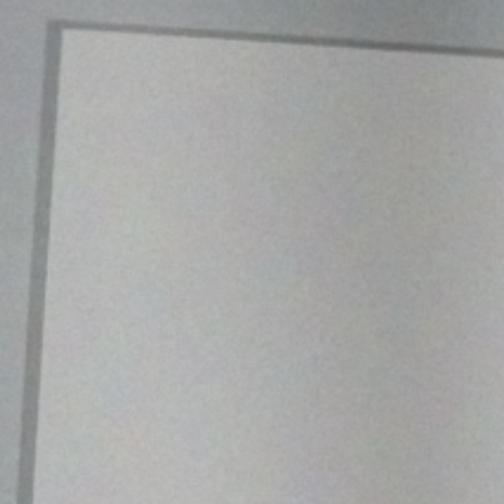

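move(
  target=[
    [0,0,0,0,0,0,-1,-1,-1,-1,-1,-1,0,-0.8,-0.006083,0.336110,0.205257,0,0,0,1,-0.1,0.35,0.35,-1,-1,0.3,-0.94],
    [0,0,0,0,0,0,-1,-1,-1,-1,-1,-1,0,-0.8,-0.045992,0.336110,0.215950,0,0,0,1,-0.1,0.35,0.35,-1,-1,0.3,-0.94],
    [0,0,0,0,0,0,-1,-1,-1,-1,-1,-1,0,-0.8,-0.062725,0.279577,0.154595,0,0,0,1,-0.1,0.35,0.35,-1,-1,0.3,-0.94],
  ],
  speed=[0.2,0.04,0.03],
  blend=0,
)

Scene clock: 1325.13 s.
left_arm: end_effector_position=(+0.2006, +0.1458, +0.2001) hand_measured=(-1.000, -1.000, -1.000, -1.000, -1.000, -1.000) hand_load_n=(-0.5, +0.0, +0.0, +0.0, +0.0, +0.0) hand_stopped_by=(target, target, target, target, target, target) hand_force_limit=0.00 hand_speed=-0.80 end_effector_quat_wxyz=(-0.132, +0.215, +0.905, -0.342) | right_arm: end_effector_position=(+0.5183, +0.3575, +0.0650) hand_measured=(+1.000, -0.102, +0.002, -0.008, -1.000, -1.000) hand_load_n=(-1.5, +6.5, +6.0, +6.5, +0.0, +0.0) hand_stopped_by=(target, target, force, force, target, target) hand_force_limit=0.30 hand_speed=-0.94 end_effector_quat_wxyz=(-0.233, +0.733, +0.303, +0.563)
Joint positions: left_arm=[4.143 -1.828 -1.91 1.418 -1.593 -0.112] | right_arm=[0.299 -1.213 2.106 -0.6 1.103 -4.848]
Joint torques (N m): left_arm=[4.49 12.93 18.55 -1.9 1.28 -0.19] | right_arm=[12.38 -35.44 -5.64 -2.54 1.67 1.66]
Wrist force (N): left_arm=[0.3 0.0 0.1] | right_arm=[-0.1 0.4 -1.2]
Wrist torque (N m): left_arm=[0.00 -0.04 0.03] | right_arm=[0.14 0.09 -0.06]
Wrist force, peak (N): left_arm=[0.7 0.1 0.2] | right_arm=[-0.9 -1.0 -1.6]
Hand target: left_arm +0.2006, +0.1458, +0.2001; -0.132, +0.215, +0.905, -0.342 | right_arm +0.5182, +0.3575, +0.0650; -0.233, +0.733, +0.303, +0.563
Off the commanded pose: left_arm 0.000 m, 0 deg | right_arm 0.000 m, 0 deg.
move: done

move(
  target=[
    [0,0,0,0,0,0,-1,-1,-1,-1,-1,-1,0,-0.8,0.012879,0,-0.003451,0,0,0,1,-0.1,0.35,0.35,-1,-1,0.3,-0.94],
    [0,0,0,0,0,0,-1,-1,-1,-1,-1,-1,0,-0.8,0.027248,0.007518,0.050182,0,0,0,1,-0.1,0.35,0.35,-1,-1,0.3,-0.94],
    [0,0,0,0,0,0,-1,-1,-1,-1,-1,-1,0,-0.8,0.014643,0.007518,0.053558,0,0,0,1,-0.1,0.35,0.35,-1,-1,0.3,-0.94],
    [0,0,0,0,0,0,-1,-1,-1,-1,-1,-1,0,-0.8,0.003718,0.054192,0.013363,0,0,0,1,-0.1,0.35,0.35,-1,-1,0.3,-0.94],
  ],
  speed=[0.05,0.06,0.03,0.03],
  blend=[0.003,0,0,0],
)

Scene clock: 1341.73 s.
left_arm: end_effector_position=(+0.2006, +0.1458, +0.2001) hand_measured=(-1.000, -1.000, -1.000, -1.000, -1.000, -1.000) hand_load_n=(+0.0, +0.0, +0.0, +0.5, +0.0, +0.0) hand_stopped_by=(target, target, target, target, target, target) hand_force_limit=0.00 hand_speed=-0.80 end_effector_quat_wxyz=(-0.132, +0.215, +0.905, -0.342) | right_arm: end_effector_position=(+0.5471, +0.3405, +0.0651) hand_measured=(+1.000, -0.102, +0.002, -0.008, -1.000, -1.000) hand_load_n=(-1.5, +6.5, +6.0, +6.5, +0.0, +0.0) hand_stopped_by=(target, target, force, force, target, target) hand_force_limit=0.30 hand_speed=-0.94 end_effector_quat_wxyz=(-0.233, +0.733, +0.303, +0.563)
Joint positions: left_arm=[4.143 -1.828 -1.91 1.418 -1.593 -0.112] | right_arm=[0.234 -1.186 2.063 -0.573 1.041 -4.87]
Joint torques (N m): left_arm=[4.24 14.25 17.91 -1.74 1.23 -0.22] | right_arm=[-13.23 -36.5 -5.53 -2.27 -2.36 -1.28]
Wrist force (N): left_arm=[0.4 0.2 0.1] | right_arm=[-0.2 0.0 -1.2]
Wrist torque (N m): left_arm=[0.04 -0.07 0.03] | right_arm=[0.13 0.09 0.01]
Wrist force, peak (N): left_arm=[0.6 0.4 0.0] | right_arm=[-0.9 0.3 -1.6]
Hand target: left_arm +0.2006, +0.1458, +0.2001; -0.132, +0.215, +0.905, -0.342 | right_arm +0.5471, +0.3404, +0.0651; -0.233, +0.733, +0.303, +0.563
Off the commanded pose: left_arm 0.000 m, 0 deg | right_arm 0.000 m, 0 deg.
move: done

move(
  target=[
    [0,0,0,0,0,0,-1,-1,-1,-1,-1,-1,0,-0.8,0.012879,0,-0.003451,0,0,0,1,-0.1,0.35,0.35,-1,-1,0.3,-0.94],
    [0,0,0,0,0,0,-1,-1,-1,-1,-1,-1,0,-0.8,0.056273,0.130978,0.145627,0,0,0,1,-0.1,0.35,0.35,-1,-1,0.3,-0.94],
    [0,0,0,0,0,0,-1,-1,-1,-1,-1,-1,0,-0.8,0.040738,0.130978,0.149788,0,0,0,1,-0.1,0.35,0.35,-1,-1,0.3,-0.94],
    [0,0,0,0,0,0,-1,-1,-1,-1,-1,-1,0,-0.8,0.03165,0.080025,0.116182,0,0,0,1,-0.1,0.35,0.35,-1,-1,0.3,-0.94],
  ],
  speed=[0.05,0.15,0.03,0.03],
  blend=[0.003,0,0,0],
)

Scene clock: 1354.67 s.
left_arm: end_effector_position=(+0.2006, +0.1458, +0.2001) hand_measured=(-1.000, -1.000, -1.000, -1.000, -1.000, -1.000) hand_load_n=(-0.5, +0.0, +0.0, +0.0, +0.0, +0.0) hand_stopped_by=(target, target, target, target, target, target) hand_force_limit=0.00 hand_speed=-0.80 end_effector_quat_wxyz=(-0.132, +0.215, +0.905, -0.342) | right_arm: end_effector_position=(+0.6322, +0.3574, +0.0654) hand_measured=(+1.000, -0.102, +0.002, -0.008, -1.000, -1.000) hand_load_n=(-1.5, +6.5, +6.0, +6.5, +0.0, +0.0) hand_stopped_by=(target, target, force, force, target, target) hand_force_limit=0.30 hand_speed=-0.94 end_effector_quat_wxyz=(-0.233, +0.733, +0.303, +0.563)
Joint positions: left_arm=[4.143 -1.828 -1.91 1.418 -1.593 -0.112] | right_arm=[0.227 -1.039 1.812 -0.467 1.035 -4.872]
Joint torques (N m): left_arm=[3.09 13.52 17.71 -1.47 1.06 -0.27] | right_arm=[12.77 -44.67 -5.9 -2.52 1.49 1.62]
Wrist force (N): left_arm=[0.4 0.2 0.3] | right_arm=[-0.1 0.4 -1.3]
Wrist torque (N m): left_arm=[0.02 -0.06 0.02] | right_arm=[0.14 0.07 -0.07]
Wrist force, peak (N): left_arm=[0.7 0.4 0.0] | right_arm=[-1.0 -0.7 -1.7]
Hand target: left_arm +0.2006, +0.1458, +0.2001; -0.132, +0.215, +0.905, -0.342 | right_arm +0.6321, +0.3574, +0.0654; -0.233, +0.733, +0.303, +0.563
Off the commanded pose: left_arm 0.000 m, 0 deg | right_arm 0.000 m, 0 deg.
move: done

move(
  target=[
    [0,0,0,0,0,0,-1,-1,-1,-1,-1,-1,0,-0.8,0.012879,0,-0.003451,0,0,0,1,-0.1,0.35,0.35,-1,-1,0.3,-0.94],
    [0,0,0,0,0,0,-1,-1,-1,-1,-1,-1,0,-0.8,0.0811605,-0.2421469,0.2348982,0,0,0,1,-0.1,0.35,0.35,-1,-1,0.3,-0.94],
    [0,0,0,0,0,0,-1,-1,-1,-1,-1,-1,0,-0.8,0.0650615,-0.2421469,0.2392122,0,0,0,1,-0.1,0.35,0.35,-1,-1,0.3,-0.94],
    [0,0,0,0,0,0,-1,-1,-1,-1,-1,-1,0,-0.8,0.0658866,-0.2361933,0.2422354,0,0,0,1,-0.1,0.35,0.35,-1,-1,0.3,-0.94],
    [0,0,0,0,0,0,-1,-1,-1,-1,-1,-1,0,-0.8,0.0660434,-0.2286159,0.242803,0,0,0,1,-0.1,0.35,0.35,-1,-1,0.3,-0.94],
    [0,0,0,0,0,0,-1,-1,-1,-1,-1,-1,0,-0.8,0.0655212,-0.2199311,0.2408761,0,0,0,1,-0.1,0.35,0.35,-1,-1,0.3,-0.94],
    [0,0,0,0,0,0,-1,-1,-1,-1,-1,-1,0,-0.8,0.0643556,-0.2107308,0.2365865,0,0,0,1,-0.1,0.35,0.35,-1,-1,0.3,-0.94],
    [0,0,0,0,0,0,-1,-1,-1,-1,-1,-1,0,-0.8,0.062626,-0.2016419,0.2302261,0,0,0,1,-0.1,0.35,0.35,-1,-1,0.3,-0.94],
    [0,0,0,0,0,0,-1,-1,-1,-1,-1,-1,0,-0.8,0.0604503,-0.1932838,0.2222285,0,0,0,1,-0.1,0.35,0.35,-1,-1,0.3,-0.94],
    [0,0,0,0,0,0,-1,-1,-1,-1,-1,-1,0,-0.8,0.0579768,-0.1862261,0.2131387,0,0,0,1,-0.1,0.35,0.35,-1,-1,0.3,-0.94],
    [0,0,0,0,0,0,-1,-1,-1,-1,-1,-1,0,-0.8,0.055374,-0.1809498,0.2035763,0,0,0,1,-0.1,0.35,0.35,-1,-1,0.3,-0.94],
    [0,0,0,0,0,0,-1,-1,-1,-1,-1,-1,0,-0.8,0.0528194,-0.1778145,0.1941927,0,0,0,1,-0.1,0.35,0.35,-1,-1,0.3,-0.94],
    [0,0,0,0,0,0,-1,-1,-1,-1,-1,-1,0,-0.8,0.050487,-0.1770339,0.1856276,0,0,0,1,-0.1,0.35,0.35,-1,-1,0.3,-0.94],
    [0,0,0,0,0,0,-1,-1,-1,-1,-1,-1,0,-0.8,0.0485356,-0.1786611,0.1784646,0,0,0,1,-0.1,0.35,0.35,-1,-1,0.3,-0.94],
    [0,0,0,0,0,0,-1,-1,-1,-1,-1,-1,0,-0.8,0.0470985,-0.1825851,0.1731918,0,0,0,1,-0.1,0.35,0.35,-1,-1,0.3,-0.94],
  ],
  speed=[0.05,0.15,0.03,0.03,0.03,0.03,0.03,0.03,0.03,0.03,0.03,0.03,0.03,0.03,0.03],
  blend=[0.003,0,0,0.001,0.001,0.001,0.001,0.001,0.001,0.001,0.001,0.001,0.001,0.001,0],
)

Scene clock: 1390.70 s.
left_arm: end_effector_position=(+0.2006, +0.1458, +0.2001) hand_measured=(-1.000, -1.000, -1.000, -1.000, -1.000, -1.000) hand_load_n=(-0.5, -0.5, +0.0, +0.0, +0.0, +0.0) hand_stopped_by=(target, target, target, target, target, target) hand_force_limit=0.00 hand_speed=-0.80 end_effector_quat_wxyz=(-0.132, +0.215, +0.905, -0.342) | right_arm: end_effector_position=(+0.6311, +0.5110, +0.0659) hand_measured=(+1.000, -0.102, +0.002, -0.008, -1.000, -1.000) hand_load_n=(-1.5, +6.5, +6.5, +6.5, +0.0, +0.0) hand_stopped_by=(target, target, force, force, target, target) hand_force_limit=0.30 hand_speed=-0.94 end_effector_quat_wxyz=(-0.233, +0.733, +0.303, +0.563)
Joint positions: left_arm=[4.143 -1.828 -1.91 1.418 -1.593 -0.112] | right_arm=[0.509 -0.881 1.519 -0.367 1.305 -4.785]
Joint torques (N m): left_arm=[4.08 13.41 16.78 -1.12 0.84 -0.55] | right_arm=[13.26 -52.39 -9.21 -2.64 1.63 1.59]
Wrist force (N): left_arm=[0.3 0.3 0.3] | right_arm=[0.0 0.3 -1.4]
Wrist torque (N m): left_arm=[0.03 -0.05 0.02] | right_arm=[0.12 0.09 0.00]
Wrist force, peak (N): left_arm=[0.8 0.2 0.2] | right_arm=[-0.8 1.0 -1.8]
Hand target: left_arm +0.2006, +0.1458, +0.2001; -0.132, +0.215, +0.905, -0.342 | right_arm +0.6310, +0.5110, +0.0659; -0.233, +0.733, +0.303, +0.563
Off the commanded pose: left_arm 0.000 m, 0 deg | right_arm 0.000 m, 0 deg.
move: done

move(
  target=[
    [0,0,0,0,0,0,-1,-1,-1,-1,-1,-1,0,-0.8,-0.000825,-0.005954,-0.003023,0,0,0,1,-0.1,0.35,0.35,-1,-1,0.3,-0.94],
    [0,0,0,0,0,0,-1,-1,-1,-1,-1,-1,0,-0.8,-0.000982,-0.013531,-0.003591,0,0,0,1,-0.1,0.35,0.35,-1,-1,0.3,-0.94],
    [0,0,0,0,0,0,-1,-1,-1,-1,-1,-1,0,-0.8,-0.00046,-0.022216,-0.001664,0,0,0,1,-0.1,0.35,0.35,-1,-1,0.3,-0.94],
    [0,0,0,0,0,0,-1,-1,-1,-1,-1,-1,0,-0.8,0.000706,-0.031416,0.002626,0,0,0,1,-0.1,0.35,0.35,-1,-1,0.3,-0.94],
    [0,0,0,0,0,0,-1,-1,-1,-1,-1,-1,0,-0.8,0.002435,-0.040505,0.008986,0,0,0,1,-0.1,0.35,0.35,-1,-1,0.3,-0.94],
    [0,0,0,0,0,0,-1,-1,-1,-1,-1,-1,0,-0.8,0.004611,-0.048863,0.016984,0,0,0,1,-0.1,0.35,0.35,-1,-1,0.3,-0.94],
    [0,0,0,0,0,0,-1,-1,-1,-1,-1,-1,0,-0.8,0.007085,-0.055921,0.026074,0,0,0,1,-0.1,0.35,0.35,-1,-1,0.3,-0.94],
    [0,0,0,0,0,0,-1,-1,-1,-1,-1,-1,0,-0.8,0.009687,-0.061197,0.035636,0,0,0,1,-0.1,0.35,0.35,-1,-1,0.3,-0.94],
    [0,0,0,0,0,0,-1,-1,-1,-1,-1,-1,0,-0.8,0.012242,-0.064332,0.04502,0,0,0,1,-0.1,0.35,0.35,-1,-1,0.3,-0.94],
    [0,0,0,0,0,0,-1,-1,-1,-1,-1,-1,0,-0.8,0.014575,-0.065113,0.053585,0,0,0,1,-0.1,0.35,0.35,-1,-1,0.3,-0.94],
    [0,0,0,0,0,0,-1,-1,-1,-1,-1,-1,0,-0.8,0.016526,-0.063486,0.060748,0,0,0,1,-0.1,0.35,0.35,-1,-1,0.3,-0.94],
    [0,0,0,0,0,0,-1,-1,-1,-1,-1,-1,0,-0.8,0.017963,-0.059562,0.06602,0,0,0,1,-0.1,0.35,0.35,-1,-1,0.3,-0.94],
    [0,0,0,0,0,0,-1,-1,-1,-1,-1,-1,0,-0.8,0.066259,-0.059562,0.053079,0,0,0,1,-0.1,0.35,0.35,-1,-1,0.3,-0.94],
  ],
  speed=[0.03,0.03,0.03,0.03,0.03,0.03,0.03,0.03,0.03,0.03,0.03,0.03,0.1],
  blend=[0.001,0.001,0.001,0.001,0.001,0.001,0.001,0.001,0.001,0.001,0.001,0,0],
)

Scene clock: 1418.00 s.
left_arm: end_effector_position=(+0.2006, +0.1458, +0.2001) hand_measured=(-1.000, -1.000, -1.000, -1.000, -1.000, -1.000) hand_load_n=(+0.0, +0.0, +0.0, +0.0, +0.0, +0.0) hand_stopped_by=(target, target, target, target, target, target) hand_force_limit=0.00 hand_speed=-0.80 end_effector_quat_wxyz=(-0.132, +0.215, +0.905, -0.342) | right_arm: end_effector_position=(+0.6348, +0.5653, +0.0959) hand_measured=(+1.000, -0.102, +0.002, -0.008, -1.000, -1.000) hand_load_n=(-1.5, +6.5, +6.0, +6.5, +0.0, +0.0) hand_stopped_by=(target, target, force, force, target, target) hand_force_limit=0.30 hand_speed=-0.94 end_effector_quat_wxyz=(-0.233, +0.733, +0.303, +0.563)
Joint positions: left_arm=[4.143 -1.828 -1.91 1.418 -1.593 -0.112] | right_arm=[0.585 -0.837 1.348 -0.244 1.379 -4.764]
Joint torques (N m): left_arm=[2.42 13.19 16.43 -1.11 0.88 -0.58] | right_arm=[-12.95 -55.54 -24.2 0.6 -2.23 -1.21]
Wrist force (N): left_arm=[0.6 -0.1 0.2] | right_arm=[-0.6 0.4 -1.5]
Wrist torque (N m): left_arm=[-0.01 -0.09 0.05] | right_arm=[0.16 0.08 0.01]
Wrist force, peak (N): left_arm=[0.8 0.4 0.1] | right_arm=[-1.3 0.1 -1.4]
Hand target: left_arm +0.2006, +0.1458, +0.2001; -0.132, +0.215, +0.905, -0.342 | right_arm +0.6348, +0.5653, +0.0960; -0.233, +0.733, +0.303, +0.563
Off the commanded pose: left_arm 0.000 m, 0 deg | right_arm 0.000 m, 0 deg.
move: done

move(
  target=[0,0,0,0,0,0,-1,-1,-1,-1,-1,-1,0,-0.8,0.017492,-0.449367,-0.153660,0.1147,-0.0722,0.4666,1,-0.1,0.35,0.35,-1,-1,0.3,-0.94],
  speed=0.3,
  cameras=["cam_above"],
)

zoom_image(
  camera="cam_above",
  region=[176, 100, 336, 220],
)

zoom_image(
  camera="cam_above",
  region=[280, 110, 470, 335],
)

Scene clock: 1459.93 s.
left_arm: end_effector_position=(+0.2006, +0.1458, +0.2001) hand_measured=(-1.000, -1.000, -1.000, -1.000, -1.000, -1.000) hand_load_n=(+0.0, +0.0, +0.0, +0.0, +0.0, +0.0) hand_stopped_by=(target, target, target, target, target, target) hand_force_limit=0.00 hand_speed=-0.80 end_effector_quat_wxyz=(-0.132, +0.215, +0.905, -0.342) | right_arm: end_effector_position=(+0.3833, +0.6951, +0.1301) hand_measured=(+1.000, -0.102, +0.002, -0.008, -1.000, -1.000) hand_load_n=(-1.5, +7.0, +6.5, +6.0, +0.0, +0.0) hand_stopped_by=(target, target, force, force, target, target) hand_force_limit=0.30 hand_speed=-0.94 end_effector_quat_wxyz=(-0.630, +0.751, -0.152, +0.127)
Joint positions: left_arm=[4.143 -1.828 -1.91 1.418 -1.593 -0.112] | right_arm=[0.731 -1.01 1.521 -0.318 1.137 -3.223]
Joint torques (N m): left_arm=[2.67 12.77 16.04 -1.2 0.74 -0.9] | right_arm=[13.04 -48.46 -11.4 -2.96 1.64 1.46]
Wrist force (N): left_arm=[0.5 0.2 0.1] | right_arm=[0.1 0.3 -1.3]
Wrist torque (N m): left_arm=[0.03 -0.07 0.03] | right_arm=[0.16 -0.04 -0.12]
Wrist force, peak (N): left_arm=[0.7 0.2 0.1] | right_arm=[-0.6 0.5 -1.7]
Hand target: left_arm +0.2006, +0.1458, +0.2001; -0.132, +0.215, +0.905, -0.342 | right_arm +0.3832, +0.6952, +0.1301; -0.630, +0.751, -0.152, +0.127
Off the commanded pose: left_arm 0.000 m, 0 deg | right_arm 0.000 m, 0 deg.
move: done
Images, in order (width x height): cam_above 672x504.

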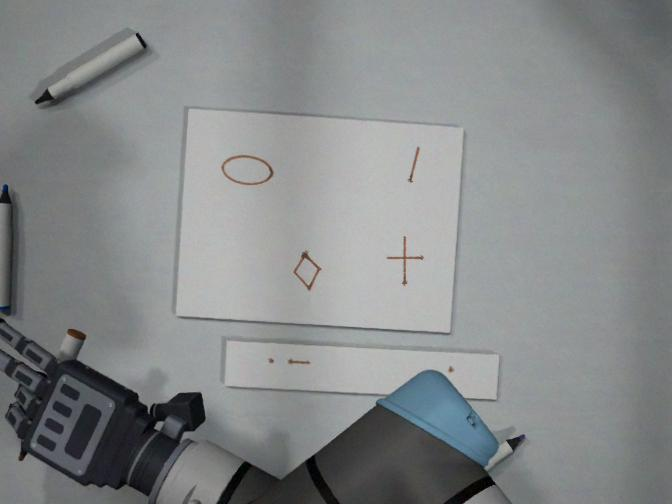

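Scaled by 3.150 from the camera's 672x504 image, which has a finer 960x720 frame.

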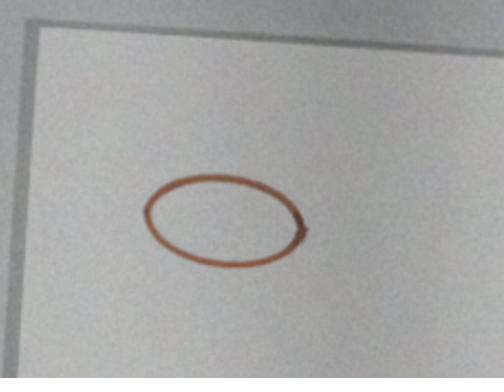

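Scaled by 2.240 from the camera's 672x504 image, which has a finer 960x720 frame.

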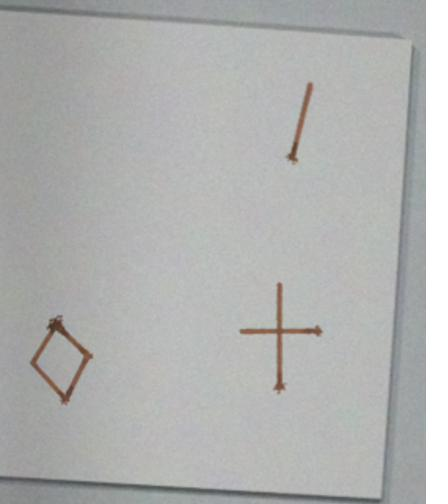

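move(
  target=[0,0,0,0,0,0,-1,-1,-1,-1,-1,-1,0,-0.8,0,0.173983,0.030669,0,0,0,1,-0.1,0.35,0.35,-1,-1,0.3,-0.94],
  speed=0.12,
  cameras=["cam_above","cam_right_wrist","cam_high"],
)

Scene clock: 1467.23 s.
left_arm: end_effector_position=(+0.2006, +0.1458, +0.2001) hand_measured=(-1.000, -1.000, -1.000, -1.000, -1.000, -1.000) hand_load_n=(+0.0, +0.0, +0.0, +0.0, +0.0, +0.0) hand_stopped_by=(target, target, target, target, target, target) hand_force_limit=0.00 hand_speed=-0.80 end_effector_quat_wxyz=(-0.132, +0.215, +0.905, -0.342) | right_arm: end_effector_position=(+0.3833, +0.6951, +0.0242) hand_measured=(+1.000, -0.102, +0.002, -0.008, -1.000, -1.000) hand_load_n=(-1.5, +7.0, +6.5, +6.0, +0.0, +0.0) hand_stopped_by=(target, target, force, force, target, target) hand_force_limit=0.30 hand_speed=-0.94 end_effector_quat_wxyz=(-0.630, +0.751, -0.152, +0.127)
Joint positions: left_arm=[4.143 -1.828 -1.91 1.418 -1.593 -0.112] | right_arm=[0.731 -0.865 1.594 -0.537 1.137 -3.223]
Joint torques (N m): left_arm=[2.71 13.73 16.3 -1.35 0.53 -0.84] | right_arm=[13.1 -36.94 -8.93 -2.86 1.62 1.59]
Wrist force (N): left_arm=[0.6 0.1 0.1] | right_arm=[-0.1 0.2 -1.4]
Wrist torque (N m): left_arm=[0.02 -0.09 0.04] | right_arm=[0.13 -0.01 -0.14]
Wrist force, peak (N): left_arm=[0.8 0.2 0.1] | right_arm=[-0.1 -1.2 -1.5]
Hand target: left_arm +0.2006, +0.1458, +0.2001; -0.132, +0.215, +0.905, -0.342 | right_arm +0.3832, +0.6952, +0.0241; -0.630, +0.751, -0.152, +0.127
Off the commanded pose: left_arm 0.000 m, 0 deg | right_arm 0.000 m, 0 deg.
move: done
Images, in order (width x height): cam_high 672x504, cam_above 672x504, cam_right_wrist 672x504.

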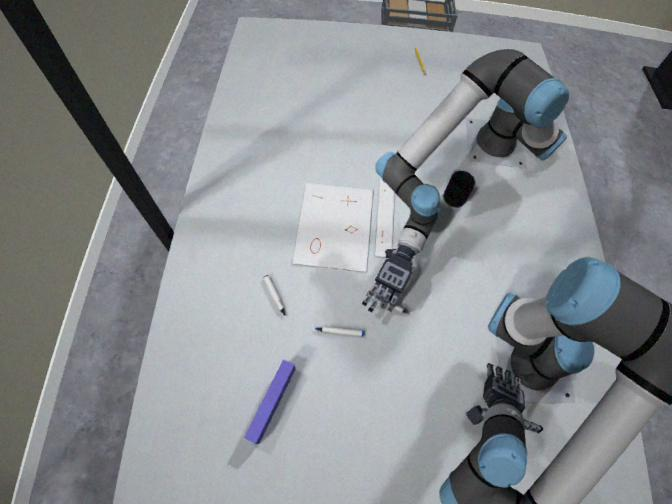

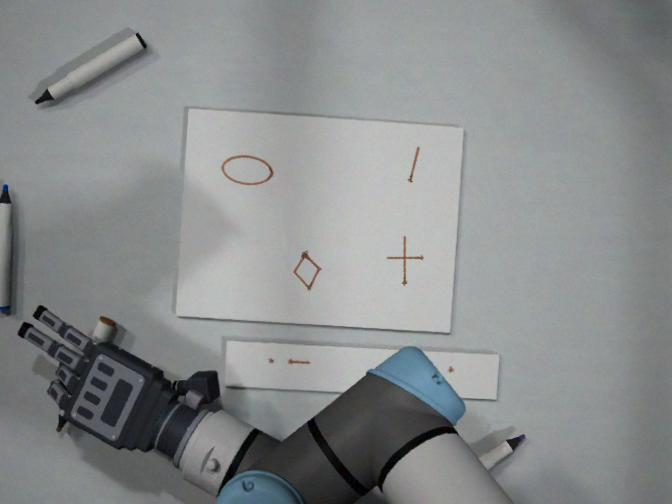

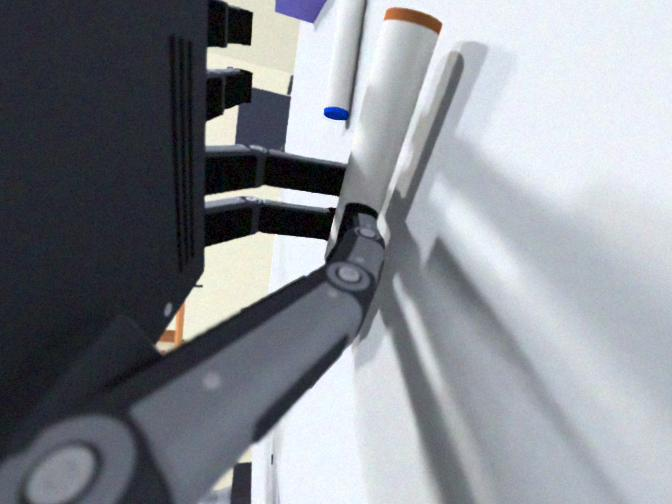

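zoom_image(
  camera="cam_right_wrist",
  region=[270, 0, 500, 260],
)

zoom_image(
  camera="cam_above",
  region=[20, 300, 140, 440],
)

Scaled by 1.938 from the camera's 672x504 image, which has a finer 960x720 frame.

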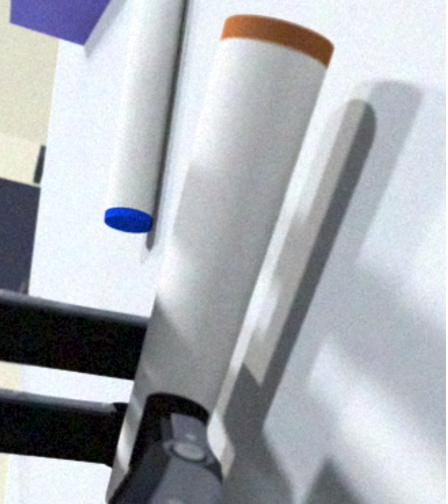

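Scaled by 3.600 from the camera's 672x504 image, which has a finer 960x720 frame.

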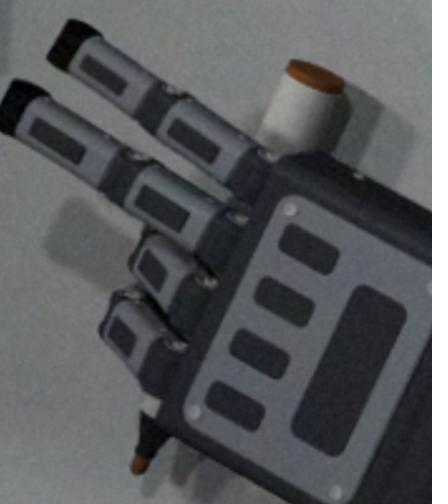

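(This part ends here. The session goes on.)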